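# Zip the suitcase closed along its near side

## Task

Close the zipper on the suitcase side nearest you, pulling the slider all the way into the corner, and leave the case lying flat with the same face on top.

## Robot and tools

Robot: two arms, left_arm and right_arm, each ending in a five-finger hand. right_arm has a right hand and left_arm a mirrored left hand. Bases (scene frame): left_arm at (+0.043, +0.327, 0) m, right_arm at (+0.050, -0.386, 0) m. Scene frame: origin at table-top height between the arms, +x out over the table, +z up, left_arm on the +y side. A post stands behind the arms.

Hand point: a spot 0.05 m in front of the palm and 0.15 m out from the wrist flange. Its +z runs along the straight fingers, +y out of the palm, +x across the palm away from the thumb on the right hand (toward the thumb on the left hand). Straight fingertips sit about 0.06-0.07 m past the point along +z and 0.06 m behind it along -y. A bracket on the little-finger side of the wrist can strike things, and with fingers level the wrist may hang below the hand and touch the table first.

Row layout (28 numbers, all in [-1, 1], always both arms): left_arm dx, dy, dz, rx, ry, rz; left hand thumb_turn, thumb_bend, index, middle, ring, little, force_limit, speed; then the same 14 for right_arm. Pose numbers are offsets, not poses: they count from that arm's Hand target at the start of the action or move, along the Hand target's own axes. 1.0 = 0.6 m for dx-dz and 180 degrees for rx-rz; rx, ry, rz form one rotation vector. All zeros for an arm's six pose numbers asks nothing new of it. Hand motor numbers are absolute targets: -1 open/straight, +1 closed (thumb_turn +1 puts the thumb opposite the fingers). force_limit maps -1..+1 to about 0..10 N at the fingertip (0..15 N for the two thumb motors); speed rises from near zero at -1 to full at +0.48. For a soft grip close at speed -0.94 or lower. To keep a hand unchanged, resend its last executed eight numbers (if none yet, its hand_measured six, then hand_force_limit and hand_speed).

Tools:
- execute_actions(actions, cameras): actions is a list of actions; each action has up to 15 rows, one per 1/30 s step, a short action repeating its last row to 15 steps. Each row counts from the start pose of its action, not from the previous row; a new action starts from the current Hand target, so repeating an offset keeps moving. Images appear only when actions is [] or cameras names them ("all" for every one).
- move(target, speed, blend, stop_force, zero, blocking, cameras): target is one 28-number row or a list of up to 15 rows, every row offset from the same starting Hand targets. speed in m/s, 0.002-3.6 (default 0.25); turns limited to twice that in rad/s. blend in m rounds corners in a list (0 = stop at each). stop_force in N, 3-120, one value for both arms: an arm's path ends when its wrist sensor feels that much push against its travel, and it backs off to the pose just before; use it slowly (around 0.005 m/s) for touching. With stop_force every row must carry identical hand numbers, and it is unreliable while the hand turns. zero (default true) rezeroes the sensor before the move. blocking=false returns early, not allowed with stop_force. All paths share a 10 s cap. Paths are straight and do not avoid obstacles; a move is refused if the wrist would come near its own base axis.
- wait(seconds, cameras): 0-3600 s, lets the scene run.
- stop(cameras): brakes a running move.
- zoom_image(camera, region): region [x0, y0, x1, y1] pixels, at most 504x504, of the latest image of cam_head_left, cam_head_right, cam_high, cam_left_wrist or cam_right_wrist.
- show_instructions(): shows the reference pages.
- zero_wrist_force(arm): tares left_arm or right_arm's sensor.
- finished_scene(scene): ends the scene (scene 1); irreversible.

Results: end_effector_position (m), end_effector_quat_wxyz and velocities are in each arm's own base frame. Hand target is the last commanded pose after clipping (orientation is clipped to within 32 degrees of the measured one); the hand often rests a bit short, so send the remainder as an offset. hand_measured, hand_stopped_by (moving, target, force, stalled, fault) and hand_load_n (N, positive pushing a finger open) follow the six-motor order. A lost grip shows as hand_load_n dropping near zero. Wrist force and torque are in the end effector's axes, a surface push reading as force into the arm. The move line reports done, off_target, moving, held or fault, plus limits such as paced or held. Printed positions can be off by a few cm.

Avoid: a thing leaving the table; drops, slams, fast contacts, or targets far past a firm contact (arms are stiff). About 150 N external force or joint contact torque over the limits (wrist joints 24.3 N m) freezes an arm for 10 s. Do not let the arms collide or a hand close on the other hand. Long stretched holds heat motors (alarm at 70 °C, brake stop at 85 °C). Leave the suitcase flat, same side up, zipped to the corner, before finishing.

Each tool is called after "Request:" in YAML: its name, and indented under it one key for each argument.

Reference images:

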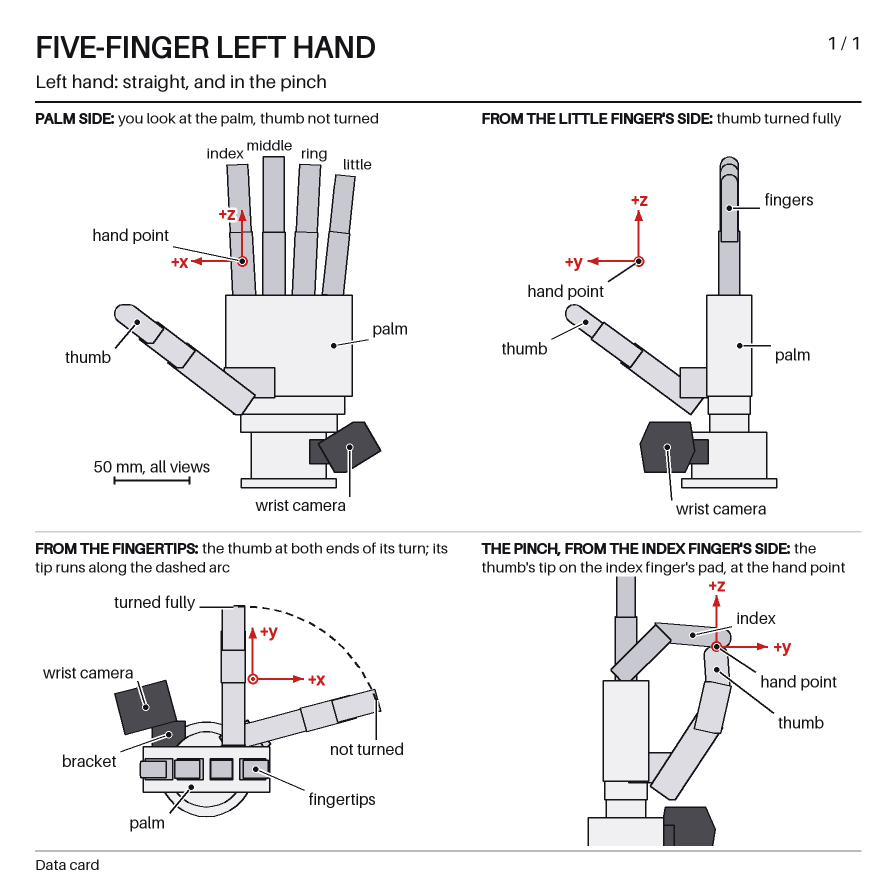

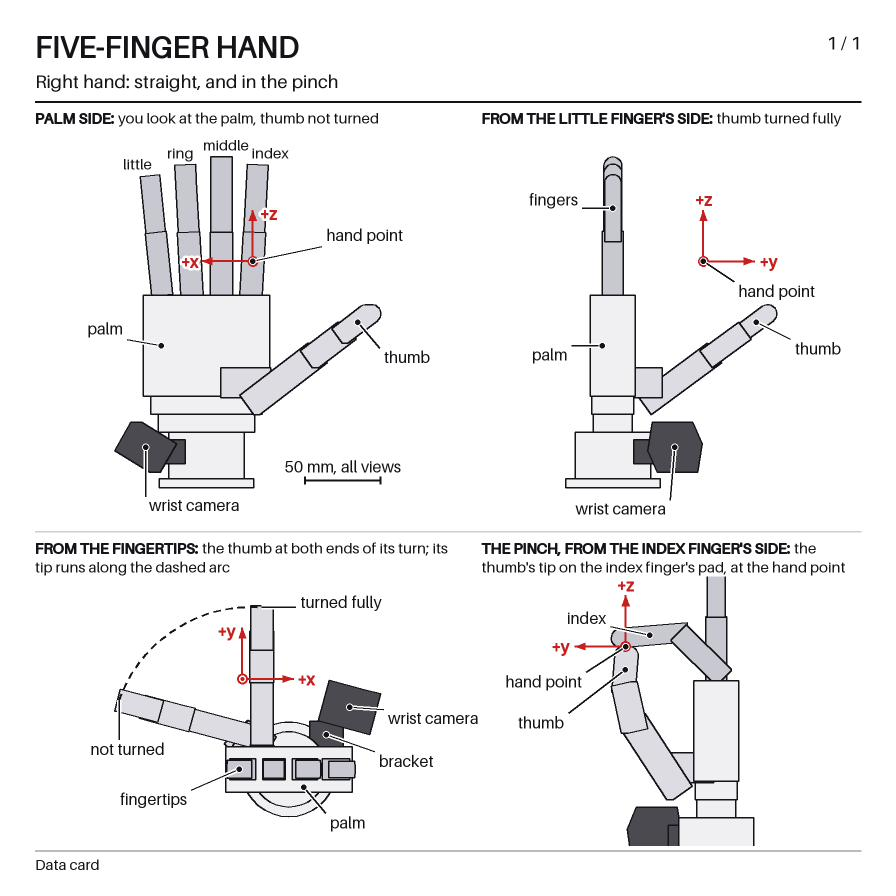

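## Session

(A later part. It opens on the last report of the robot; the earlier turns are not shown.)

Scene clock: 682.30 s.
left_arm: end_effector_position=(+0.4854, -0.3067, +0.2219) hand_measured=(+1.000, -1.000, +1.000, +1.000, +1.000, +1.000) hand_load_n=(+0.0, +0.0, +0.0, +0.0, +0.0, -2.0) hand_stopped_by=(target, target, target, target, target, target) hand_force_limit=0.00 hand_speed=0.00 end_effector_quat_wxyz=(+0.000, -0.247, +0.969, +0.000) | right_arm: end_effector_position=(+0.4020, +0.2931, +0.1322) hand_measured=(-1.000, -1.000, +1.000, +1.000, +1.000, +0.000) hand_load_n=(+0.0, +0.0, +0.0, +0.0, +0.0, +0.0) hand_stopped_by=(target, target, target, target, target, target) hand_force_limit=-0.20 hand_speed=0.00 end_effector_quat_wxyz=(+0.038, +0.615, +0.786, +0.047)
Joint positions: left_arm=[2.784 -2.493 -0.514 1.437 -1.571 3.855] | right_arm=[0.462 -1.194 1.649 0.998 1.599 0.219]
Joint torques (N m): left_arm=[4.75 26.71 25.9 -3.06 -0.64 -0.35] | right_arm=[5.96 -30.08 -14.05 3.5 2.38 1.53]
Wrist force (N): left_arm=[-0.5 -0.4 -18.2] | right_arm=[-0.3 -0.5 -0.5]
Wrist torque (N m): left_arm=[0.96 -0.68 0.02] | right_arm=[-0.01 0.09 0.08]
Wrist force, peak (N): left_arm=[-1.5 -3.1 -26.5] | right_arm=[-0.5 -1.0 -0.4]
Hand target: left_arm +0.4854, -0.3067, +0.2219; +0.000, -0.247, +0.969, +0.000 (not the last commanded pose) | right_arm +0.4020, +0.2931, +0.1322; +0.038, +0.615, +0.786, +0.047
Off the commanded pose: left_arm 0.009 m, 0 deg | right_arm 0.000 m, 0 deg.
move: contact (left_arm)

Request:
move:
  target: [0,0,0,0,0,0,1,-1,1,1,1,1,0,0,0.0013,0.0733,0.009,0,0.00339,-0.02757,-1,-1,1,1,1,0,-0.2,0]
  speed: 0.1
  stop_force: 15

Scene clock: 684.90 s.
left_arm: end_effector_position=(+0.4854, -0.3067, +0.2219) hand_measured=(+1.000, -1.000, +1.000, +1.000, +1.000, +1.000) hand_load_n=(+0.0, -0.5, +0.0, -0.5, +0.0, -2.0) hand_stopped_by=(target, target, target, target, target, target) hand_force_limit=0.00 hand_speed=0.00 end_effector_quat_wxyz=(+0.000, -0.247, +0.969, +0.000) | right_arm: end_effector_position=(+0.4448, +0.3044, +0.1321) hand_measured=(-1.000, -1.000, +1.000, +1.000, +1.000, +0.000) hand_load_n=(+0.0, +0.0, +0.5, +0.0, +0.0, +0.5) hand_stopped_by=(target, target, target, target, target, target) hand_force_limit=-0.20 hand_speed=0.00 end_effector_quat_wxyz=(+0.036, +0.581, +0.812, +0.048)
Joint positions: left_arm=[2.784 -2.493 -0.514 1.437 -1.571 3.855] | right_arm=[0.426 -1.119 1.539 1.031 1.584 0.096]
Joint torques (N m): left_arm=[4.45 27.1 24.77 -1.56 -0.66 -0.26] | right_arm=[7.51 -40.86 -10.6 1.42 2.49 -1.17]
Wrist force (N): left_arm=[-0.5 -0.8 -18.6] | right_arm=[-0.1 -0.8 -0.7]
Wrist torque (N m): left_arm=[0.93 -0.69 0.03] | right_arm=[-0.03 0.07 0.02]
Wrist force, peak (N): left_arm=[-0.4 -0.7 -19.0] | right_arm=[-0.2 -1.6 -0.5]
Hand target: left_arm +0.4854, -0.3067, +0.2219; +0.000, -0.247, +0.969, +0.000 | right_arm +0.4448, +0.3044, +0.1321; +0.036, +0.581, +0.812, +0.048
Off the commanded pose: left_arm 0.000 m, 0 deg | right_arm 0.000 m, 0 deg.
move: done

Request:
move:
  target: [0,0,0,0,0,0,1,-1,1,1,1,1,0,0,0.0058,0.0326,0.0040,0,0,0,-1,-1,1,1,1,0,-0.2,0]
  speed: 0.01
  stop_force: 5
  cameras: ["cam_right_wrist","cam_head_left"]

Request:
zoom_image:
  camera: "cam_right_wrist"
  region: [280, 20, 400, 140]

Request:
zoom_image:
  camera: "cam_head_left"
  region: [480, 255, 530, 305]

Scene clock: 686.40 s.
left_arm: end_effector_position=(+0.4854, -0.3067, +0.2219) hand_measured=(+1.000, -1.000, +1.000, +1.000, +1.000, +1.000) hand_load_n=(+0.0, +0.0, +0.0, +0.0, +0.0, -2.0) hand_stopped_by=(target, target, target, target, target, target) hand_force_limit=0.00 hand_speed=0.00 end_effector_quat_wxyz=(+0.000, -0.247, +0.969, +0.000) | right_arm: end_effector_position=(+0.4469, +0.3056, +0.1321) hand_measured=(-1.000, -1.000, +1.000, +1.000, +1.000, +0.000) hand_load_n=(+0.0, +0.0, +0.0, +0.0, +0.0, +0.0) hand_stopped_by=(target, target, target, target, target, target) hand_force_limit=-0.20 hand_speed=0.00 end_effector_quat_wxyz=(+0.036, +0.581, +0.812, +0.048)
Joint positions: left_arm=[2.784 -2.493 -0.514 1.437 -1.571 3.855] | right_arm=[0.426 -1.114 1.532 1.034 1.585 0.096]
Joint torques (N m): left_arm=[4.51 26.07 24.18 -0.7 -0.58 -0.19] | right_arm=[-1.48 -41.06 -6.32 1.21 2.37 -0.89]
Wrist force (N): left_arm=[-0.4 -0.7 -18.6] | right_arm=[0.2 -0.5 -0.6]
Wrist torque (N m): left_arm=[0.94 -0.70 0.03] | right_arm=[0.00 0.02 0.04]
Wrist force, peak (N): left_arm=[-0.4 -0.6 -19.0] | right_arm=[-0.1 -1.0 -0.6]
Hand target: left_arm +0.4854, -0.3067, +0.2219; +0.000, -0.247, +0.969, +0.000 | right_arm +0.4469, +0.3056, +0.1321; +0.036, +0.581, +0.812, +0.048 (not the last commanded pose)
Off the commanded pose: left_arm 0.000 m, 0 deg | right_arm 0.018 m, 0 deg.
move: held (right_arm; a check stopped the path); limits=held
pose unreachable (right arm): on one or more control steps of this call, first in action 0 (counted from 0), this arm could not follow its commanded pose, so it was not sent that pose on those steps. It may still have moved: this result reports where it is.
cause: moving toward the commanded pose would bring a part of the arm too close to another arm (a part of this arm just beyond joint 4 (wrist 1) and a part of the left arm just beyond its joint 6 (wrist 3), 5 mm apart when this arm was first held).
Images, in order (width x height): cam_head_left 896x504, cam_right_wrist 672x504.

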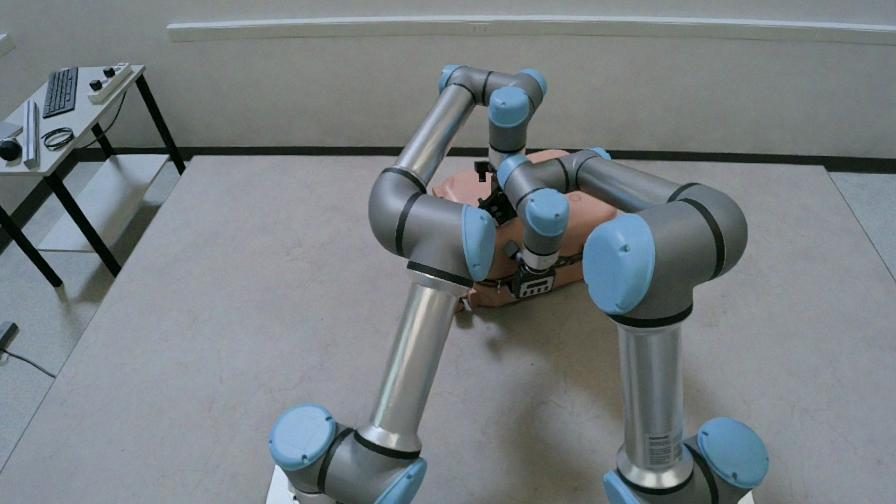

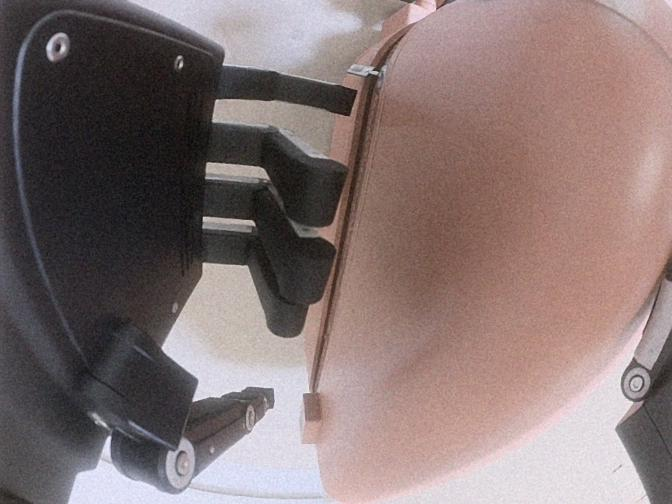

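Scaled by 4.200 from the camera's image (finer frame: 960x720).

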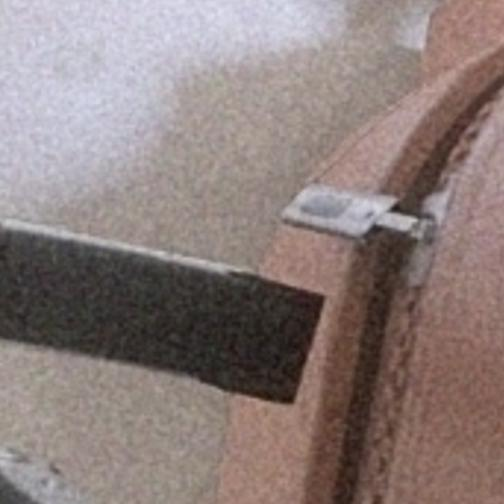

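Scaled by 10.080 from the camera's image (finer frame: 1280x720).

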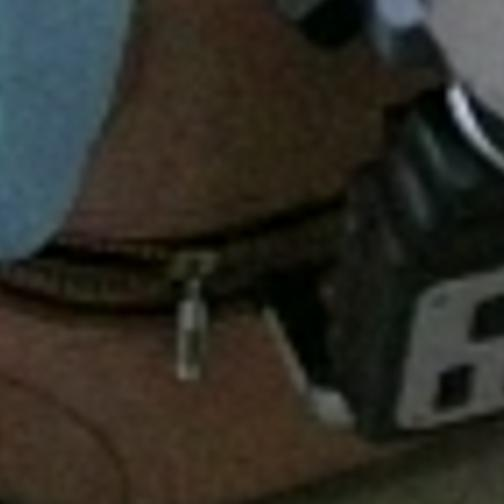

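Request:
move:
  target:
    - [0,0.0,-0.04,0,0,0,1,-1,1,1,1,1,0,0,0,0,0,0,0,0,-1,-1,1,1,1,0,-0.2,0]
    - [-0.149,0.0833,-0.04,0,0,0,1,-1,1,1,1,1,0,0,0,0,0,0,0,0,-1,-1,1,1,1,0,-0.2,0]
  speed: 0.1
  blend: 0.01
  cameras: ["cam_left_wrist","cam_high"]

Scene clock: 691.00 s.
left_arm: end_effector_position=(+0.5400, -0.2200, +0.2458) hand_measured=(+1.000, -1.000, +1.000, +1.000, +1.000, +1.000) hand_load_n=(+0.0, +0.0, +0.0, +0.0, +0.0, +0.5) hand_stopped_by=(target, target, target, target, target, target) hand_force_limit=0.00 hand_speed=0.00 end_effector_quat_wxyz=(+0.000, -0.247, +0.969, +0.000) end_effector_velocity=(+0.000, +0.001, +0.000) end_effector_angular_velocity=(+0.000, +0.001, +0.003) | right_arm: end_effector_position=(+0.4469, +0.3056, +0.1321) hand_measured=(-1.000, -1.000, +1.000, +1.000, +1.000, +0.000) hand_load_n=(+0.0, +0.0, +0.0, +0.0, +0.0, +0.0) hand_stopped_by=(target, target, target, target, target, target) hand_force_limit=-0.20 hand_speed=0.00 end_effector_quat_wxyz=(+0.036, +0.581, +0.812, +0.048)
Joint positions: left_arm=[2.94 -2.565 -0.313 1.308 -1.571 4.011] | right_arm=[0.426 -1.114 1.532 1.034 1.585 0.096]
Joint velocities: left_arm=[0.001 0.002 -0.005 0.002 0 -0.002] | right_arm=[within noise]
Joint torques (N m): left_arm=[-13.32 61.81 4.71 -0.69 1.88 -2.07] | right_arm=[-6.34 -39.6 -5.83 1.37 0.43 -0.85]
Wrist force (N): left_arm=[-0.1 1.7 -1.8] | right_arm=[-0.1 -0.4 -0.7]
Wrist torque (N m): left_arm=[0.34 -0.05 -0.05] | right_arm=[0.02 0.06 0.02]
Wrist force, peak (N): left_arm=[-0.4 -0.5 -18.9] | right_arm=[0.2 -1.1 -0.7]
Hand target: left_arm +0.5400, -0.2201, +0.2459; +0.000, -0.247, +0.969, +0.000 | right_arm +0.4469, +0.3056, +0.1321; +0.036, +0.581, +0.812, +0.048
Off the commanded pose: left_arm 0.000 m, 0 deg | right_arm 0.000 m, 0 deg.
move: done
Images, in order (width x height): cam_high 896x504, cam_left_wrist 672x504.

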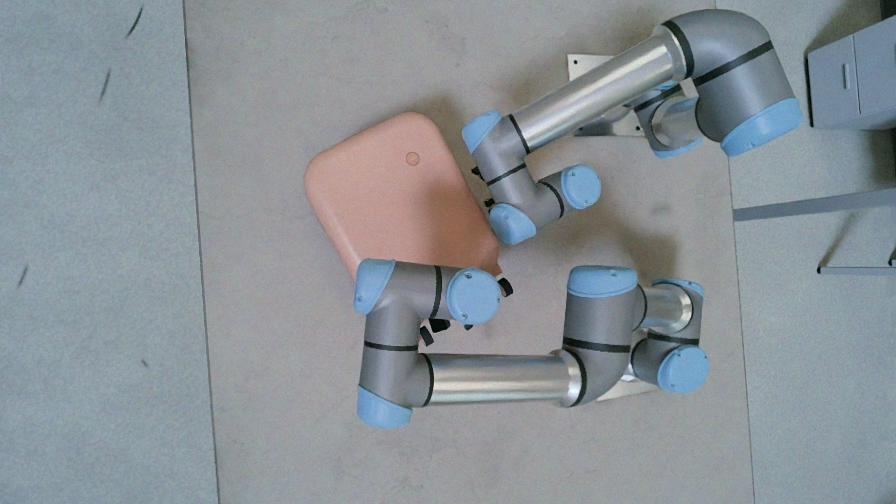

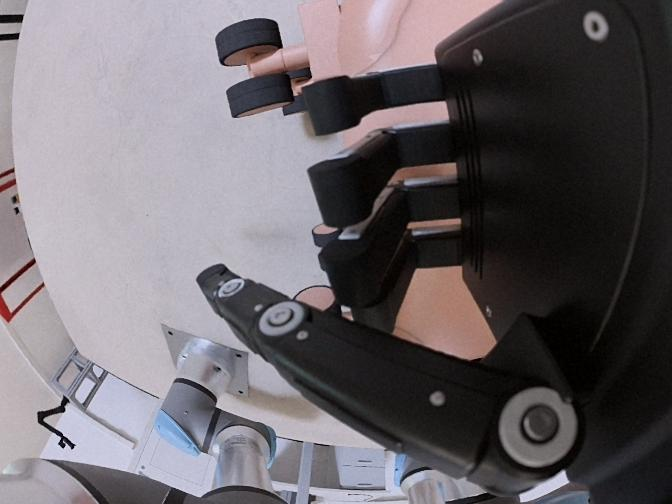

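Request:
move:
  target: [0,-0.0333,0.0233,0,0,0,1,-1,1,1,1,1,0,0,0,0,0,0,0,0,-1,-1,1,1,1,0,-0.2,0]
  speed: 0.05
  stop_force: 12

Request:
move:
  target: [0,0,0.0333,0,0,0,1,-1,1,1,1,1,0,0,0,0,0,0,0,0,-1,-1,1,1,1,0,-0.2,0]
  speed: 0.006
  stop_force: 17
  cameras: ["cam_left_wrist","cam_head_left"]

Scene clock: 693.13 s.
left_arm: end_effector_position=(+0.5496, -0.2376, +0.2319) hand_measured=(+1.000, -1.000, +1.000, +1.000, +1.000, +1.000) hand_load_n=(+0.0, +0.0, +0.0, +0.0, +0.0, +0.0) hand_stopped_by=(target, target, target, target, target, target) hand_force_limit=0.00 hand_speed=0.00 end_effector_quat_wxyz=(+0.000, -0.247, +0.969, +0.000) | right_arm: end_effector_position=(+0.4469, +0.3056, +0.1321) hand_measured=(-1.000, -1.000, +1.000, +1.000, +1.000, +0.000) hand_load_n=(+0.0, +0.0, +0.0, +0.0, +0.0, +0.0) hand_stopped_by=(target, target, target, target, target, target) hand_force_limit=-0.20 hand_speed=0.00 end_effector_quat_wxyz=(+0.036, +0.581, +0.812, +0.048)
Joint positions: left_arm=[2.916 -2.697 -0.088 1.215 -1.571 3.988] | right_arm=[0.426 -1.114 1.532 1.034 1.585 0.096]
Joint torques (N m): left_arm=[12.79 39.57 30.52 -4.3 -2.23 1.76] | right_arm=[-6.56 -40.57 -4.67 1.31 -0.57 -0.89]
Wrist force (N): left_arm=[0.1 1.5 -1.6] | right_arm=[0.1 -0.7 -0.8]
Wrist torque (N m): left_arm=[0.31 -0.06 -0.05] | right_arm=[-0.01 0.03 0.03]
Wrist force, peak (N): left_arm=[0.1 1.9 -2.5] | right_arm=[-0.2 -1.3 -0.5]
Hand target: left_arm +0.5496, -0.2376, +0.2319; +0.000, -0.247, +0.969, +0.000 | right_arm +0.4469, +0.3056, +0.1321; +0.036, +0.581, +0.812, +0.048
Off the commanded pose: left_arm 0.000 m, 0 deg | right_arm 0.000 m, 0 deg.
move: done

Scene clock: 695.77 s.
left_arm: end_effector_position=(+0.5496, -0.2376, +0.2221) hand_measured=(+1.000, -1.000, +1.000, +1.000, +1.000, +1.000) hand_load_n=(+0.0, -0.5, +0.0, +0.0, +0.0, -2.0) hand_stopped_by=(target, target, target, target, target, target) hand_force_limit=0.00 hand_speed=0.00 end_effector_quat_wxyz=(+0.000, -0.247, +0.969, +0.000) | right_arm: end_effector_position=(+0.4469, +0.3056, +0.1321) hand_measured=(-1.000, -1.000, +1.000, +1.000, +1.000, +0.000) hand_load_n=(+0.0, +0.0, +0.0, +0.0, +0.0, +0.0) hand_stopped_by=(target, target, target, target, target, target) hand_force_limit=-0.20 hand_speed=0.00 end_effector_quat_wxyz=(+0.036, +0.581, +0.812, +0.048)
Joint positions: left_arm=[2.916 -2.649 -0.212 1.291 -1.571 3.988] | right_arm=[0.426 -1.114 1.532 1.034 1.585 0.096]
Joint torques (N m): left_arm=[-3.5 30.17 26.15 -3.51 1.44 -1.04] | right_arm=[-5.79 -41.25 -5.33 1.17 -1.69 -0.85]
Wrist force (N): left_arm=[-1.7 -2.9 -17.8] | right_arm=[0.0 -0.7 -0.4]
Wrist torque (N m): left_arm=[0.77 -0.69 0.09] | right_arm=[-0.03 0.05 0.02]
Wrist force, peak (N): left_arm=[-3.7 -5.7 -24.4] | right_arm=[0.1 -1.0 -0.8]
Hand target: left_arm +0.5496, -0.2376, +0.2221; +0.000, -0.247, +0.969, +0.000 (not the last commanded pose) | right_arm +0.4469, +0.3056, +0.1321; +0.036, +0.581, +0.812, +0.048
Off the commanded pose: left_arm 0.010 m, 0 deg | right_arm 0.000 m, 0 deg.
move: contact (left_arm)
Images, in order (width x height): cam_head_left 896x504, cam_left_wrist 672x504.

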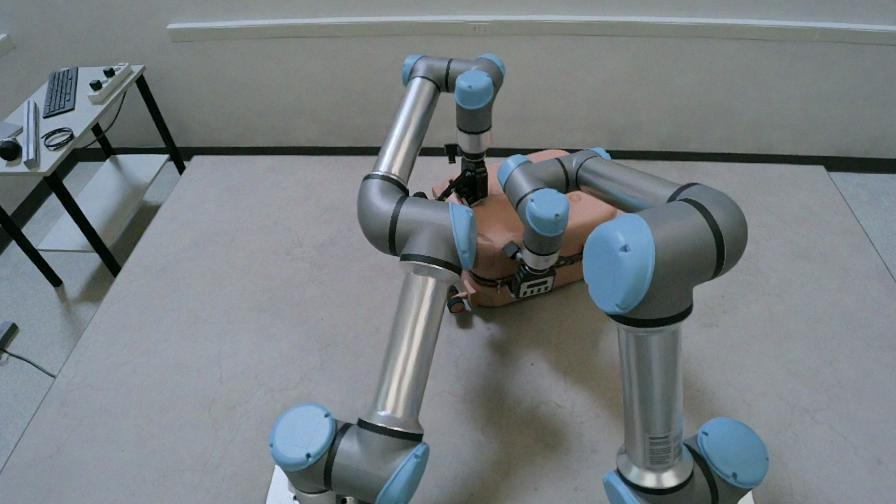

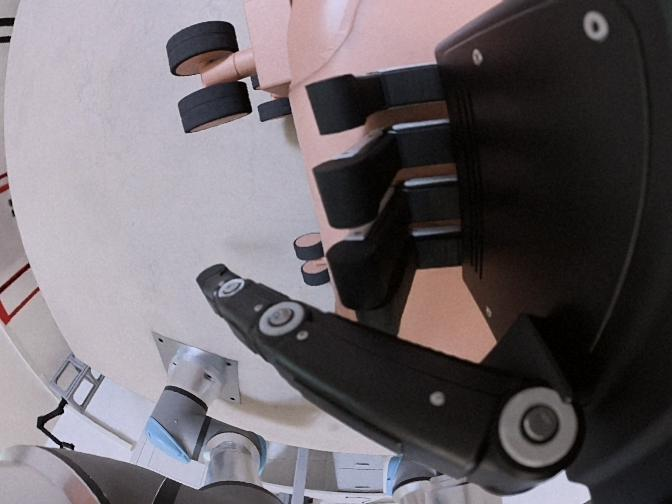

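Request:
move:
  target: [0,0,0,0,0,0,1,-1,1,1,1,1,0,0,0.0052,0.0295,0.0036,0,0,0,-1,-1,1,1,1,0,-0.2,0]
  speed: 0.01
  stop_force: 5
  cameras: ["cam_right_wrist","cam_head_left"]

Request:
zoom_image:
  camera: "cam_right_wrist"
  region: [280, 20, 400, 140]

Request:
zoom_image:
  camera: "cam_head_left"
  region: [480, 255, 530, 305]

Scene clock: 699.13 s.
left_arm: end_effector_position=(+0.5496, -0.2376, +0.2221) hand_measured=(+1.000, -1.000, +1.000, +1.000, +1.000, +1.000) hand_load_n=(+0.0, +0.0, +0.0, +0.0, +0.0, -2.0) hand_stopped_by=(target, target, target, target, target, target) hand_force_limit=0.00 hand_speed=0.00 end_effector_quat_wxyz=(+0.000, -0.247, +0.969, +0.000) | right_arm: end_effector_position=(+0.4570, +0.3112, +0.1321) hand_measured=(-1.000, -1.000, +1.000, +1.000, +1.000, +0.000) hand_load_n=(+0.0, +0.0, +0.0, +0.0, +0.0, +0.5) hand_stopped_by=(target, target, target, target, target, target) hand_force_limit=-0.20 hand_speed=0.00 end_effector_quat_wxyz=(+0.036, +0.581, +0.812, +0.048)
Joint positions: left_arm=[2.916 -2.649 -0.212 1.291 -1.571 3.988] | right_arm=[0.428 -1.089 1.492 1.048 1.585 0.098]
Joint torques (N m): left_arm=[-3.59 30.19 24.71 -2.48 0.11 -1.01] | right_arm=[-7.67 -41.66 -7.81 0.52 1.12 -0.94]
Wrist force (N): left_arm=[-1.7 -3.0 -17.5] | right_arm=[-1.8 -4.6 -1.7]
Wrist torque (N m): left_arm=[0.73 -0.67 0.10] | right_arm=[-0.18 0.20 -0.23]
Wrist force, peak (N): left_arm=[-1.9 -3.0 -17.8] | right_arm=[-2.8 -8.0 -2.5]
Hand target: left_arm +0.5496, -0.2376, +0.2221; +0.000, -0.247, +0.969, +0.000 | right_arm +0.4570, +0.3111, +0.1321; +0.036, +0.581, +0.812, +0.048 (not the last commanded pose)
Off the commanded pose: left_arm 0.000 m, 0 deg | right_arm 0.007 m, 0 deg.
move: contact (right_arm)
Images, in order (width x height): cam_head_left 896x504, cam_right_wrist 672x504.

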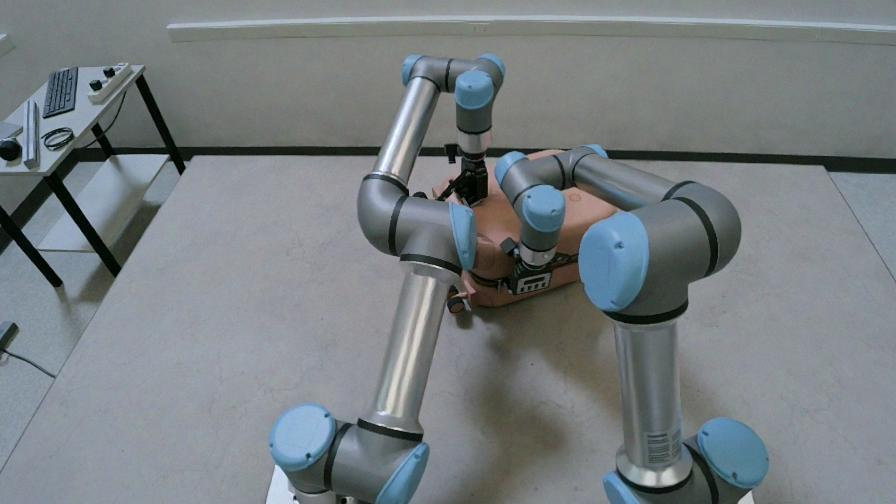

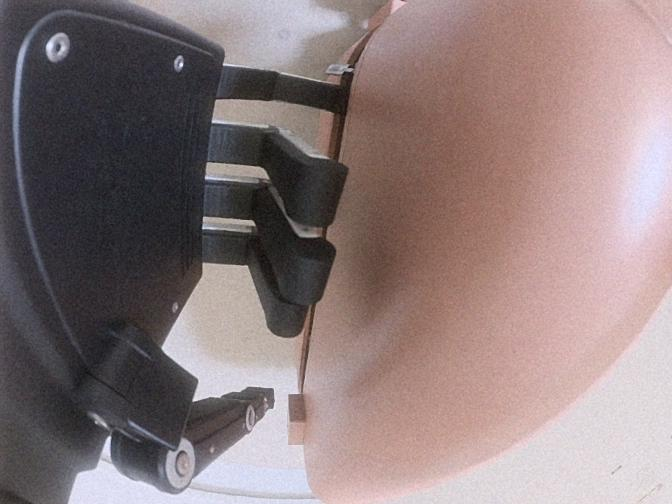

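Scaled by 4.200 from the camera's image (finer frame: 960x720).

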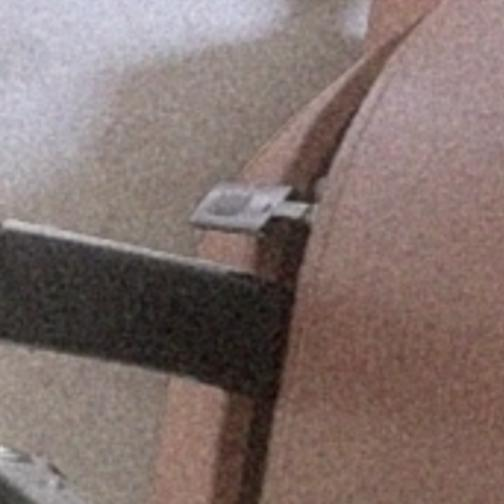

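Scaled by 10.080 from the camera's image (finer frame: 1280x720).

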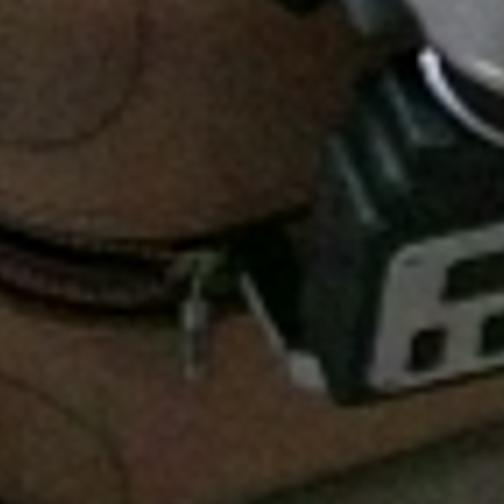

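Request:
move:
  target: [0,0,0,0,0,0,1,-1,1,1,1,1,0,0,0.0101,-0.0002,0,0,0,0,-1,-1,1,1,1,0,-0.2,0]
  speed: 0.008
  stop_force: 20
  cameras: ["cam_right_wrist","cam_head_left"]

Request:
zoom_image:
  camera: "cam_right_wrist"
  region: [280, 20, 400, 140]

Request:
zoom_image:
  camera: "cam_head_left"
  region: [480, 255, 530, 305]

Scene clock: 701.63 s.
left_arm: end_effector_position=(+0.5496, -0.2376, +0.2221) hand_measured=(+1.000, -1.000, +1.000, +1.000, +1.000, +1.000) hand_load_n=(+0.0, +0.0, +0.0, +0.0, +0.0, -1.5) hand_stopped_by=(target, target, target, target, target, target) hand_force_limit=0.00 hand_speed=0.00 end_effector_quat_wxyz=(+0.000, -0.247, +0.969, +0.000) | right_arm: end_effector_position=(+0.4550, +0.3168, +0.1321) hand_measured=(-1.000, -1.000, +1.000, +1.000, +1.000, +0.000) hand_load_n=(+0.0, +0.0, +0.0, +0.0, +0.0, +1.0) hand_stopped_by=(target, target, target, target, target, target) hand_force_limit=-0.20 hand_speed=0.00 end_effector_quat_wxyz=(+0.036, +0.581, +0.812, +0.048)
Joint positions: left_arm=[2.916 -2.649 -0.212 1.291 -1.571 3.988] | right_arm=[0.441 -1.084 1.485 1.051 1.586 0.111]
Joint torques (N m): left_arm=[-4.06 31.2 24.31 -1.55 4.09 -1.08] | right_arm=[-5.67 -39.06 -8.16 0.82 -0.41 -1.33]
Wrist force (N): left_arm=[-6.9 7.1 -16.2] | right_arm=[-7.5 -5.9 -1.0]
Wrist torque (N m): left_arm=[1.10 -0.53 -0.48] | right_arm=[-0.31 0.23 -0.34]
Wrist force, peak (N): left_arm=[-8.0 6.6 -16.3] | right_arm=[-10.1 -6.9 -1.3]
Hand target: left_arm +0.5496, -0.2376, +0.2221; +0.000, -0.247, +0.969, +0.000 | right_arm +0.4550, +0.3168, +0.1321; +0.036, +0.581, +0.812, +0.048
Off the commanded pose: left_arm 0.000 m, 0 deg | right_arm 0.000 m, 0 deg.
move: done
Images, in order (width x height): cam_head_left 896x504, cam_right_wrist 672x504.

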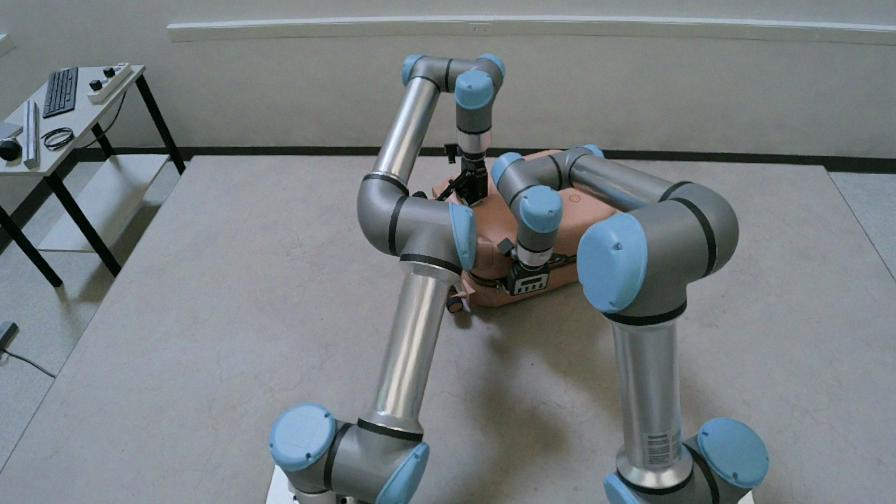

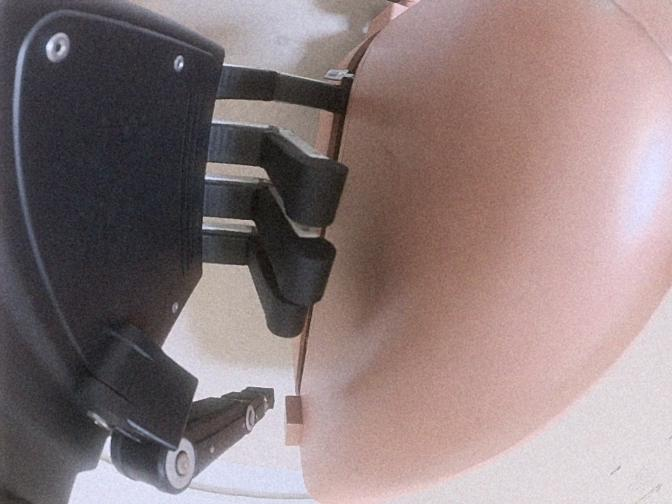

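Scaled by 4.200 from the camera's image (finer frame: 960x720).

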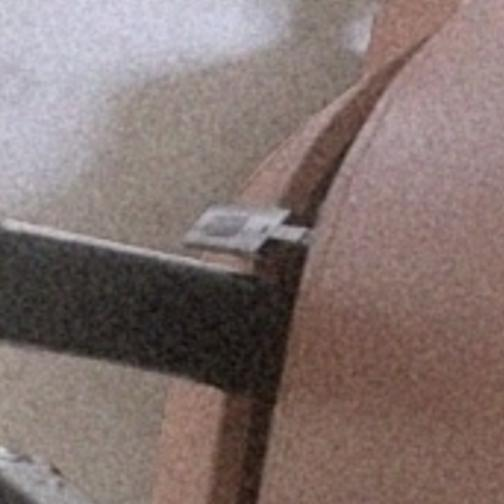

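Scaled by 10.080 from the camera's image (finer frame: 1280x720).

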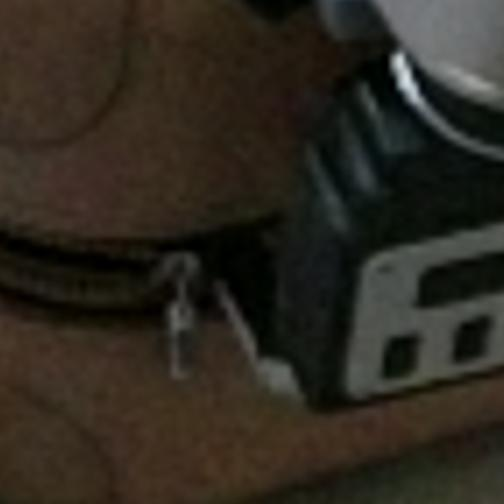

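Request:
move:
  target: [0,0,0,0,0,0,1,-1,1,1,1,1,0,0,-0.00315,0.0061,0.00075,0,0.00474,-0.0386,-1,-1,1,1,1,0,-0.2,0]
  speed: 0.03

Request:
move:
  target: [0,0,0,0,0,0,1,-1,1,1,1,1,0,0,0.0008,0.0165,0.0020,0,0,0,-1,-1,1,1,1,0,-0.2,0]
  speed: 0.008
  stop_force: 4
  cameras: ["cam_right_wrist","cam_head_left"]

Request:
zoom_image:
  camera: "cam_right_wrist"
  region: [280, 20, 400, 140]

Request:
zoom_image:
  camera: "cam_head_left"
  region: [480, 255, 530, 305]

Scene clock: 705.60 s.
left_arm: end_effector_position=(+0.5496, -0.2376, +0.2221) hand_measured=(+1.000, -1.000, +1.000, +1.000, +1.000, +1.000) hand_load_n=(+0.0, +0.0, +0.0, +0.0, +0.0, -2.0) hand_stopped_by=(target, target, target, target, target, target) hand_force_limit=0.00 hand_speed=0.00 end_effector_quat_wxyz=(+0.000, -0.247, +0.969, +0.000) | right_arm: end_effector_position=(+0.4591, +0.3162, +0.1321) hand_measured=(-1.000, -1.000, +1.000, +1.000, +1.000, +0.000) hand_load_n=(-0.5, +0.0, +0.0, +0.0, +0.0, +0.0) hand_stopped_by=(target, target, target, target, target, target) hand_force_limit=-0.20 hand_speed=0.00 end_effector_quat_wxyz=(+0.033, +0.530, +0.846, +0.050)
Joint positions: left_arm=[2.916 -2.649 -0.212 1.291 -1.571 3.988] | right_arm=[0.413 -1.094 1.5 1.045 1.568 -0.039]
Joint torques (N m): left_arm=[-4.17 33.03 23.02 -0.47 4.11 -0.85] | right_arm=[3.47 -38.13 -9.64 1.63 -1.59 1.9]
Wrist force (N): left_arm=[-7.5 6.7 -16.9] | right_arm=[0.3 -0.5 -0.5]
Wrist torque (N m): left_arm=[1.08 -0.50 -0.48] | right_arm=[0.02 -0.02 0.10]
Wrist force, peak (N): left_arm=[-7.7 6.9 -17.2] | right_arm=[-8.0 -5.8 -0.9]
Hand target: left_arm +0.5496, -0.2376, +0.2221; +0.000, -0.247, +0.969, +0.000 | right_arm +0.4591, +0.3162, +0.1321; +0.033, +0.530, +0.846, +0.050
Off the commanded pose: left_arm 0.000 m, 0 deg | right_arm 0.000 m, 0 deg.
move: done

Scene clock: 707.00 s.
left_arm: end_effector_position=(+0.5496, -0.2376, +0.2221) hand_measured=(+1.000, -1.000, +1.000, +1.000, +1.000, +1.000) hand_load_n=(+0.0, +0.0, +0.0, +0.0, +0.0, -1.5) hand_stopped_by=(target, target, target, target, target, target) hand_force_limit=0.00 hand_speed=0.00 end_effector_quat_wxyz=(+0.000, -0.247, +0.969, +0.000) | right_arm: end_effector_position=(+0.4631, +0.3185, +0.1321) hand_measured=(-1.000, -1.000, +1.000, +1.000, +1.000, +0.000) hand_load_n=(+0.0, +0.0, +0.0, +0.0, +0.0, +0.0) hand_stopped_by=(target, target, target, target, target, target) hand_force_limit=-0.20 hand_speed=0.00 end_effector_quat_wxyz=(+0.033, +0.530, +0.846, +0.050)
Joint positions: left_arm=[2.916 -2.649 -0.212 1.291 -1.571 3.988] | right_arm=[0.414 -1.083 1.484 1.05 1.568 -0.038]
Joint torques (N m): left_arm=[-3.7 34.16 22.72 -0.41 4.13 -0.89] | right_arm=[-6.01 -41.98 -6.33 0.56 -0.42 -0.63]
Wrist force (N): left_arm=[-7.7 6.7 -16.8] | right_arm=[-1.4 -3.9 -1.3]
Wrist torque (N m): left_arm=[1.08 -0.46 -0.51] | right_arm=[-0.15 0.14 -0.18]
Wrist force, peak (N): left_arm=[-7.5 7.1 -17.2] | right_arm=[-2.1 -8.0 -2.7]
Hand target: left_arm +0.5496, -0.2376, +0.2221; +0.000, -0.247, +0.969, +0.000 | right_arm +0.4631, +0.3185, +0.1321; +0.033, +0.530, +0.846, +0.050 (not the last commanded pose)
Off the commanded pose: left_arm 0.000 m, 0 deg | right_arm 0.005 m, 0 deg.
move: contact (right_arm)
Images, in order (width x height): cam_head_left 896x504, cam_right_wrist 672x504.

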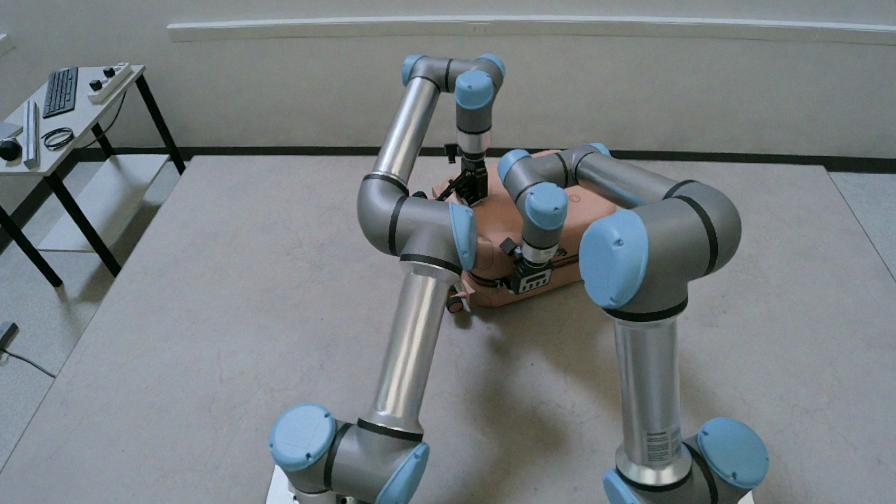

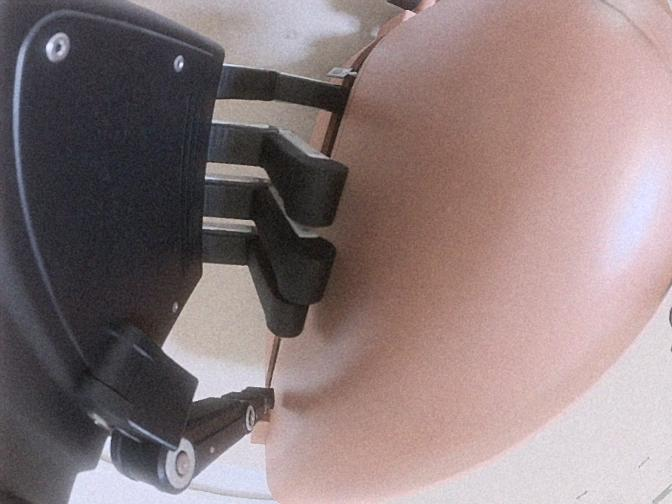

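Scaled by 4.200 from the camera's image (finer frame: 960x720).

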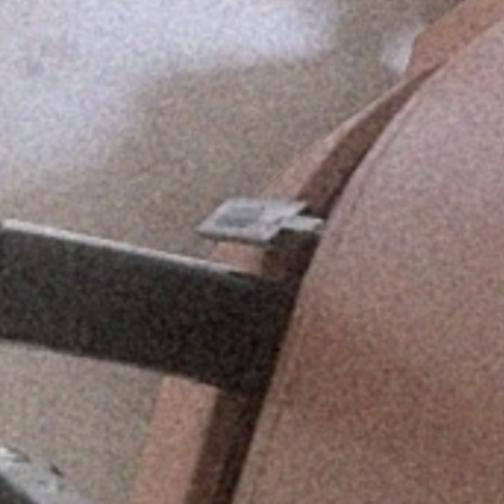

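Scaled by 10.080 from the camera's image (finer frame: 1280x720).

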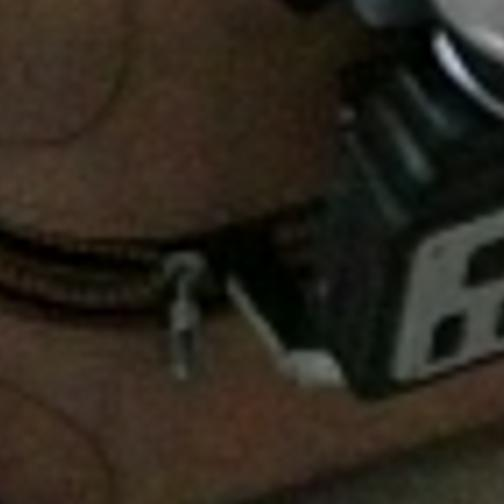

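Request:
move:
  target: [0,0,0,0,0,0,1,-1,1,1,1,1,0,0,0.01,0.0001,0,0,0,0,-1,-1,1,1,1,0,-0.2,0]
  speed: 0.008
  stop_force: 20
  cameras: ["cam_right_wrist","cam_head_left"]

Request:
zoom_image:
  camera: "cam_right_wrist"
  region: [280, 20, 400, 140]

Request:
zoom_image:
  camera: "cam_head_left"
  region: [480, 255, 530, 305]

Scene clock: 709.60 s.
left_arm: end_effector_position=(+0.5496, -0.2376, +0.2221) hand_measured=(+1.000, -1.000, +1.000, +1.000, +1.000, +1.000) hand_load_n=(+0.0, +0.0, +0.0, +0.0, +0.0, -2.0) hand_stopped_by=(target, target, target, target, target, target) hand_force_limit=0.00 hand_speed=0.00 end_effector_quat_wxyz=(+0.000, -0.247, +0.969, +0.000) | right_arm: end_effector_position=(+0.4606, +0.3239, +0.1320) hand_measured=(-1.000, -1.000, +1.000, +1.000, +1.000, +0.000) hand_load_n=(+0.0, -0.5, +0.0, +0.0, +0.0, +2.0) hand_stopped_by=(target, target, target, target, target, target) hand_force_limit=-0.20 hand_speed=0.00 end_effector_quat_wxyz=(+0.033, +0.530, +0.846, +0.050)
Joint positions: left_arm=[2.916 -2.649 -0.212 1.291 -1.571 3.988] | right_arm=[0.427 -1.08 1.478 1.052 1.57 -0.025]
Joint torques (N m): left_arm=[-3.28 35.79 22.09 -0.42 4.08 -0.78] | right_arm=[-7.79 -37.58 -12.59 -0.14 -0.42 -1.07]
Wrist force (N): left_arm=[-7.3 7.1 -16.5] | right_arm=[-4.4 -10.4 -1.9]
Wrist torque (N m): left_arm=[1.11 -0.49 -0.49] | right_arm=[-0.52 0.27 -0.57]
Wrist force, peak (N): left_arm=[-7.6 7.2 -16.9] | right_arm=[-5.5 -10.5 -1.8]
Hand target: left_arm +0.5496, -0.2376, +0.2221; +0.000, -0.247, +0.969, +0.000 | right_arm +0.4606, +0.3239, +0.1320; +0.033, +0.530, +0.846, +0.050
Off the commanded pose: left_arm 0.000 m, 0 deg | right_arm 0.000 m, 0 deg.
move: done
Images, in order (width x height): cam_head_left 896x504, cam_right_wrist 672x504.

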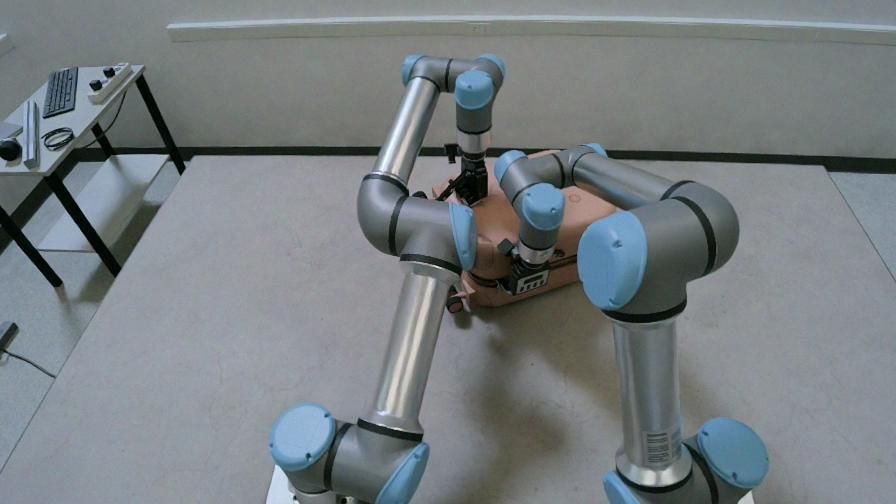

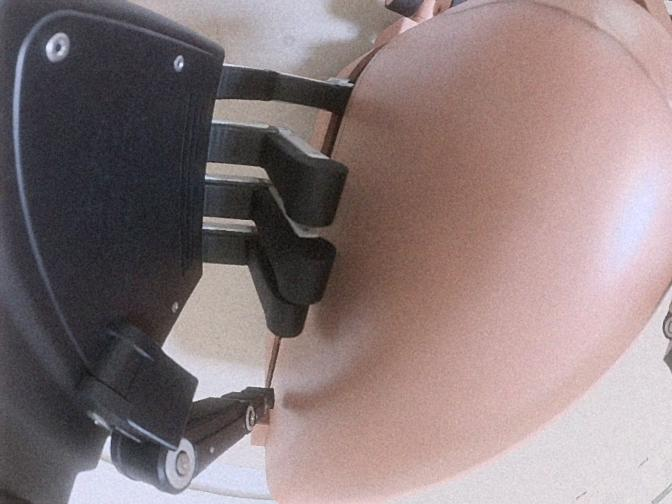

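Scaled by 4.200 from the camera's image (finer frame: 960x720).

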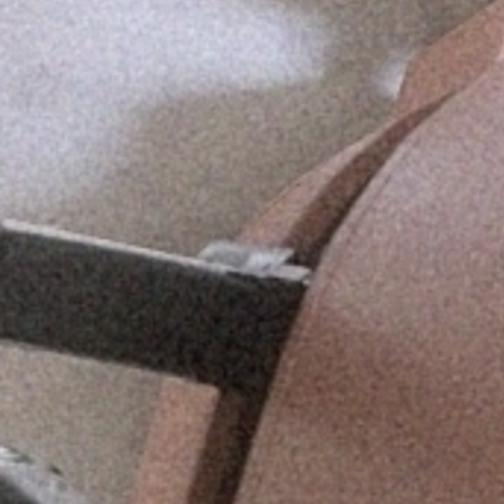

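Scaled by 10.080 from the camera's image (finer frame: 1280x720).

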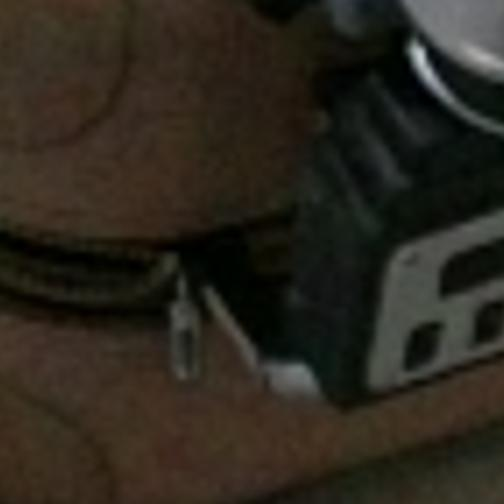

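Request:
move:
  target: [0,0,0,0,0,0,1,-1,1,1,1,1,0,0,0.0067,0.0000,0,0,0,0,-1,-1,1,1,1,0,-0.2,0]
  speed: 0.008
  stop_force: 20
  cameras: ["cam_right_wrist","cam_head_left"]

Request:
zoom_image:
  camera: "cam_right_wrist"
  region: [280, 20, 400, 140]

Request:
zoom_image:
  camera: "cam_head_left"
  region: [480, 255, 530, 305]

Scene clock: 711.83 s.
left_arm: end_effector_position=(+0.5496, -0.2376, +0.2221) hand_measured=(+1.000, -1.000, +1.000, +1.000, +1.000, +1.000) hand_load_n=(+0.0, +0.0, +0.0, +0.0, +0.0, -1.5) hand_stopped_by=(target, target, target, target, target, target) hand_force_limit=0.00 hand_speed=0.00 end_effector_quat_wxyz=(+0.000, -0.247, +0.969, +0.000) | right_arm: end_effector_position=(+0.4588, +0.3275, +0.1320) hand_measured=(-1.000, -1.000, +1.000, +1.000, +1.000, +0.000) hand_load_n=(+0.0, +0.0, +0.0, +0.0, +0.0, +2.0) hand_stopped_by=(target, target, target, target, target, target) hand_force_limit=-0.20 hand_speed=0.00 end_effector_quat_wxyz=(+0.033, +0.530, +0.846, +0.050)
Joint positions: left_arm=[2.916 -2.649 -0.212 1.291 -1.571 3.988] | right_arm=[0.435 -1.078 1.475 1.054 1.571 -0.016]
Joint torques (N m): left_arm=[-4.18 37.07 21.38 -0.47 4.17 -0.71] | right_arm=[-7.63 -36.42 -11.22 1.48 0.41 -0.84]
Wrist force (N): left_arm=[-7.0 7.4 -16.4] | right_arm=[-2.7 -7.7 -1.7]
Wrist torque (N m): left_arm=[1.13 -0.52 -0.49] | right_arm=[-0.32 0.16 -0.40]
Wrist force, peak (N): left_arm=[-7.3 7.4 -16.6] | right_arm=[-9.3 -10.3 -1.5]
Hand target: left_arm +0.5496, -0.2376, +0.2221; +0.000, -0.247, +0.969, +0.000 | right_arm +0.4588, +0.3275, +0.1320; +0.033, +0.530, +0.846, +0.050
Off the commanded pose: left_arm 0.000 m, 0 deg | right_arm 0.000 m, 0 deg.
move: done
Images, in order (width x height): cam_head_left 896x504, cam_right_wrist 672x504.

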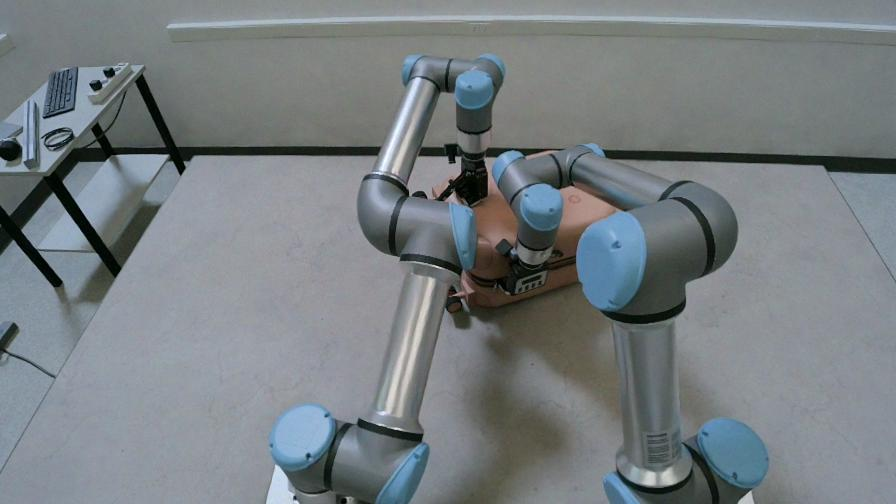

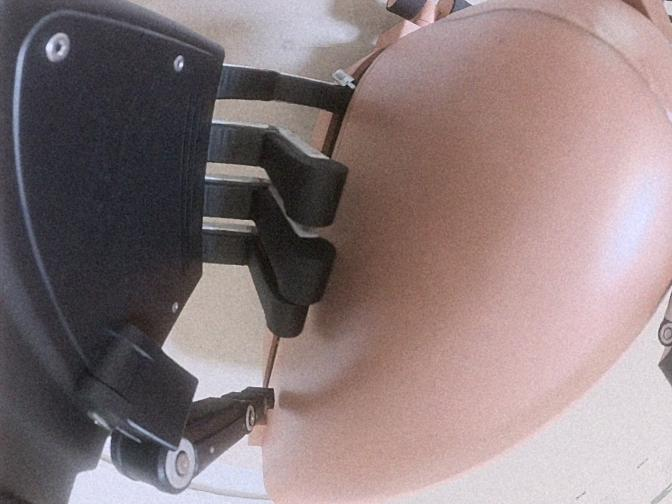

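Scaled by 4.200 from the camera's image (finer frame: 960x720).

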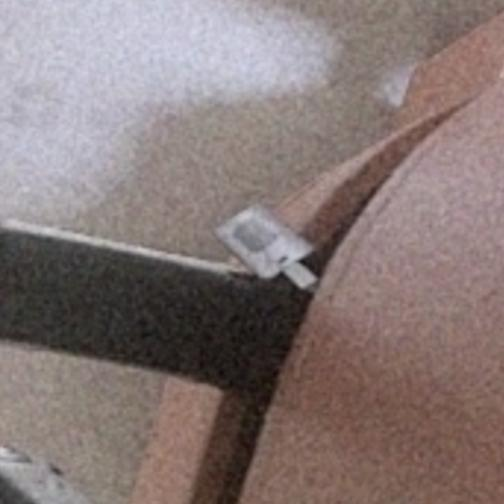

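Scaled by 10.080 from the camera's image (finer frame: 1280x720).

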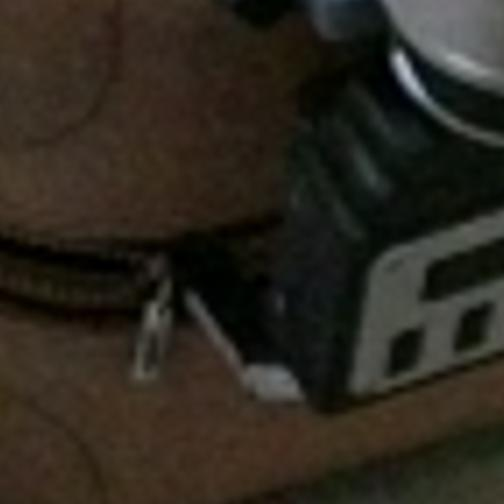

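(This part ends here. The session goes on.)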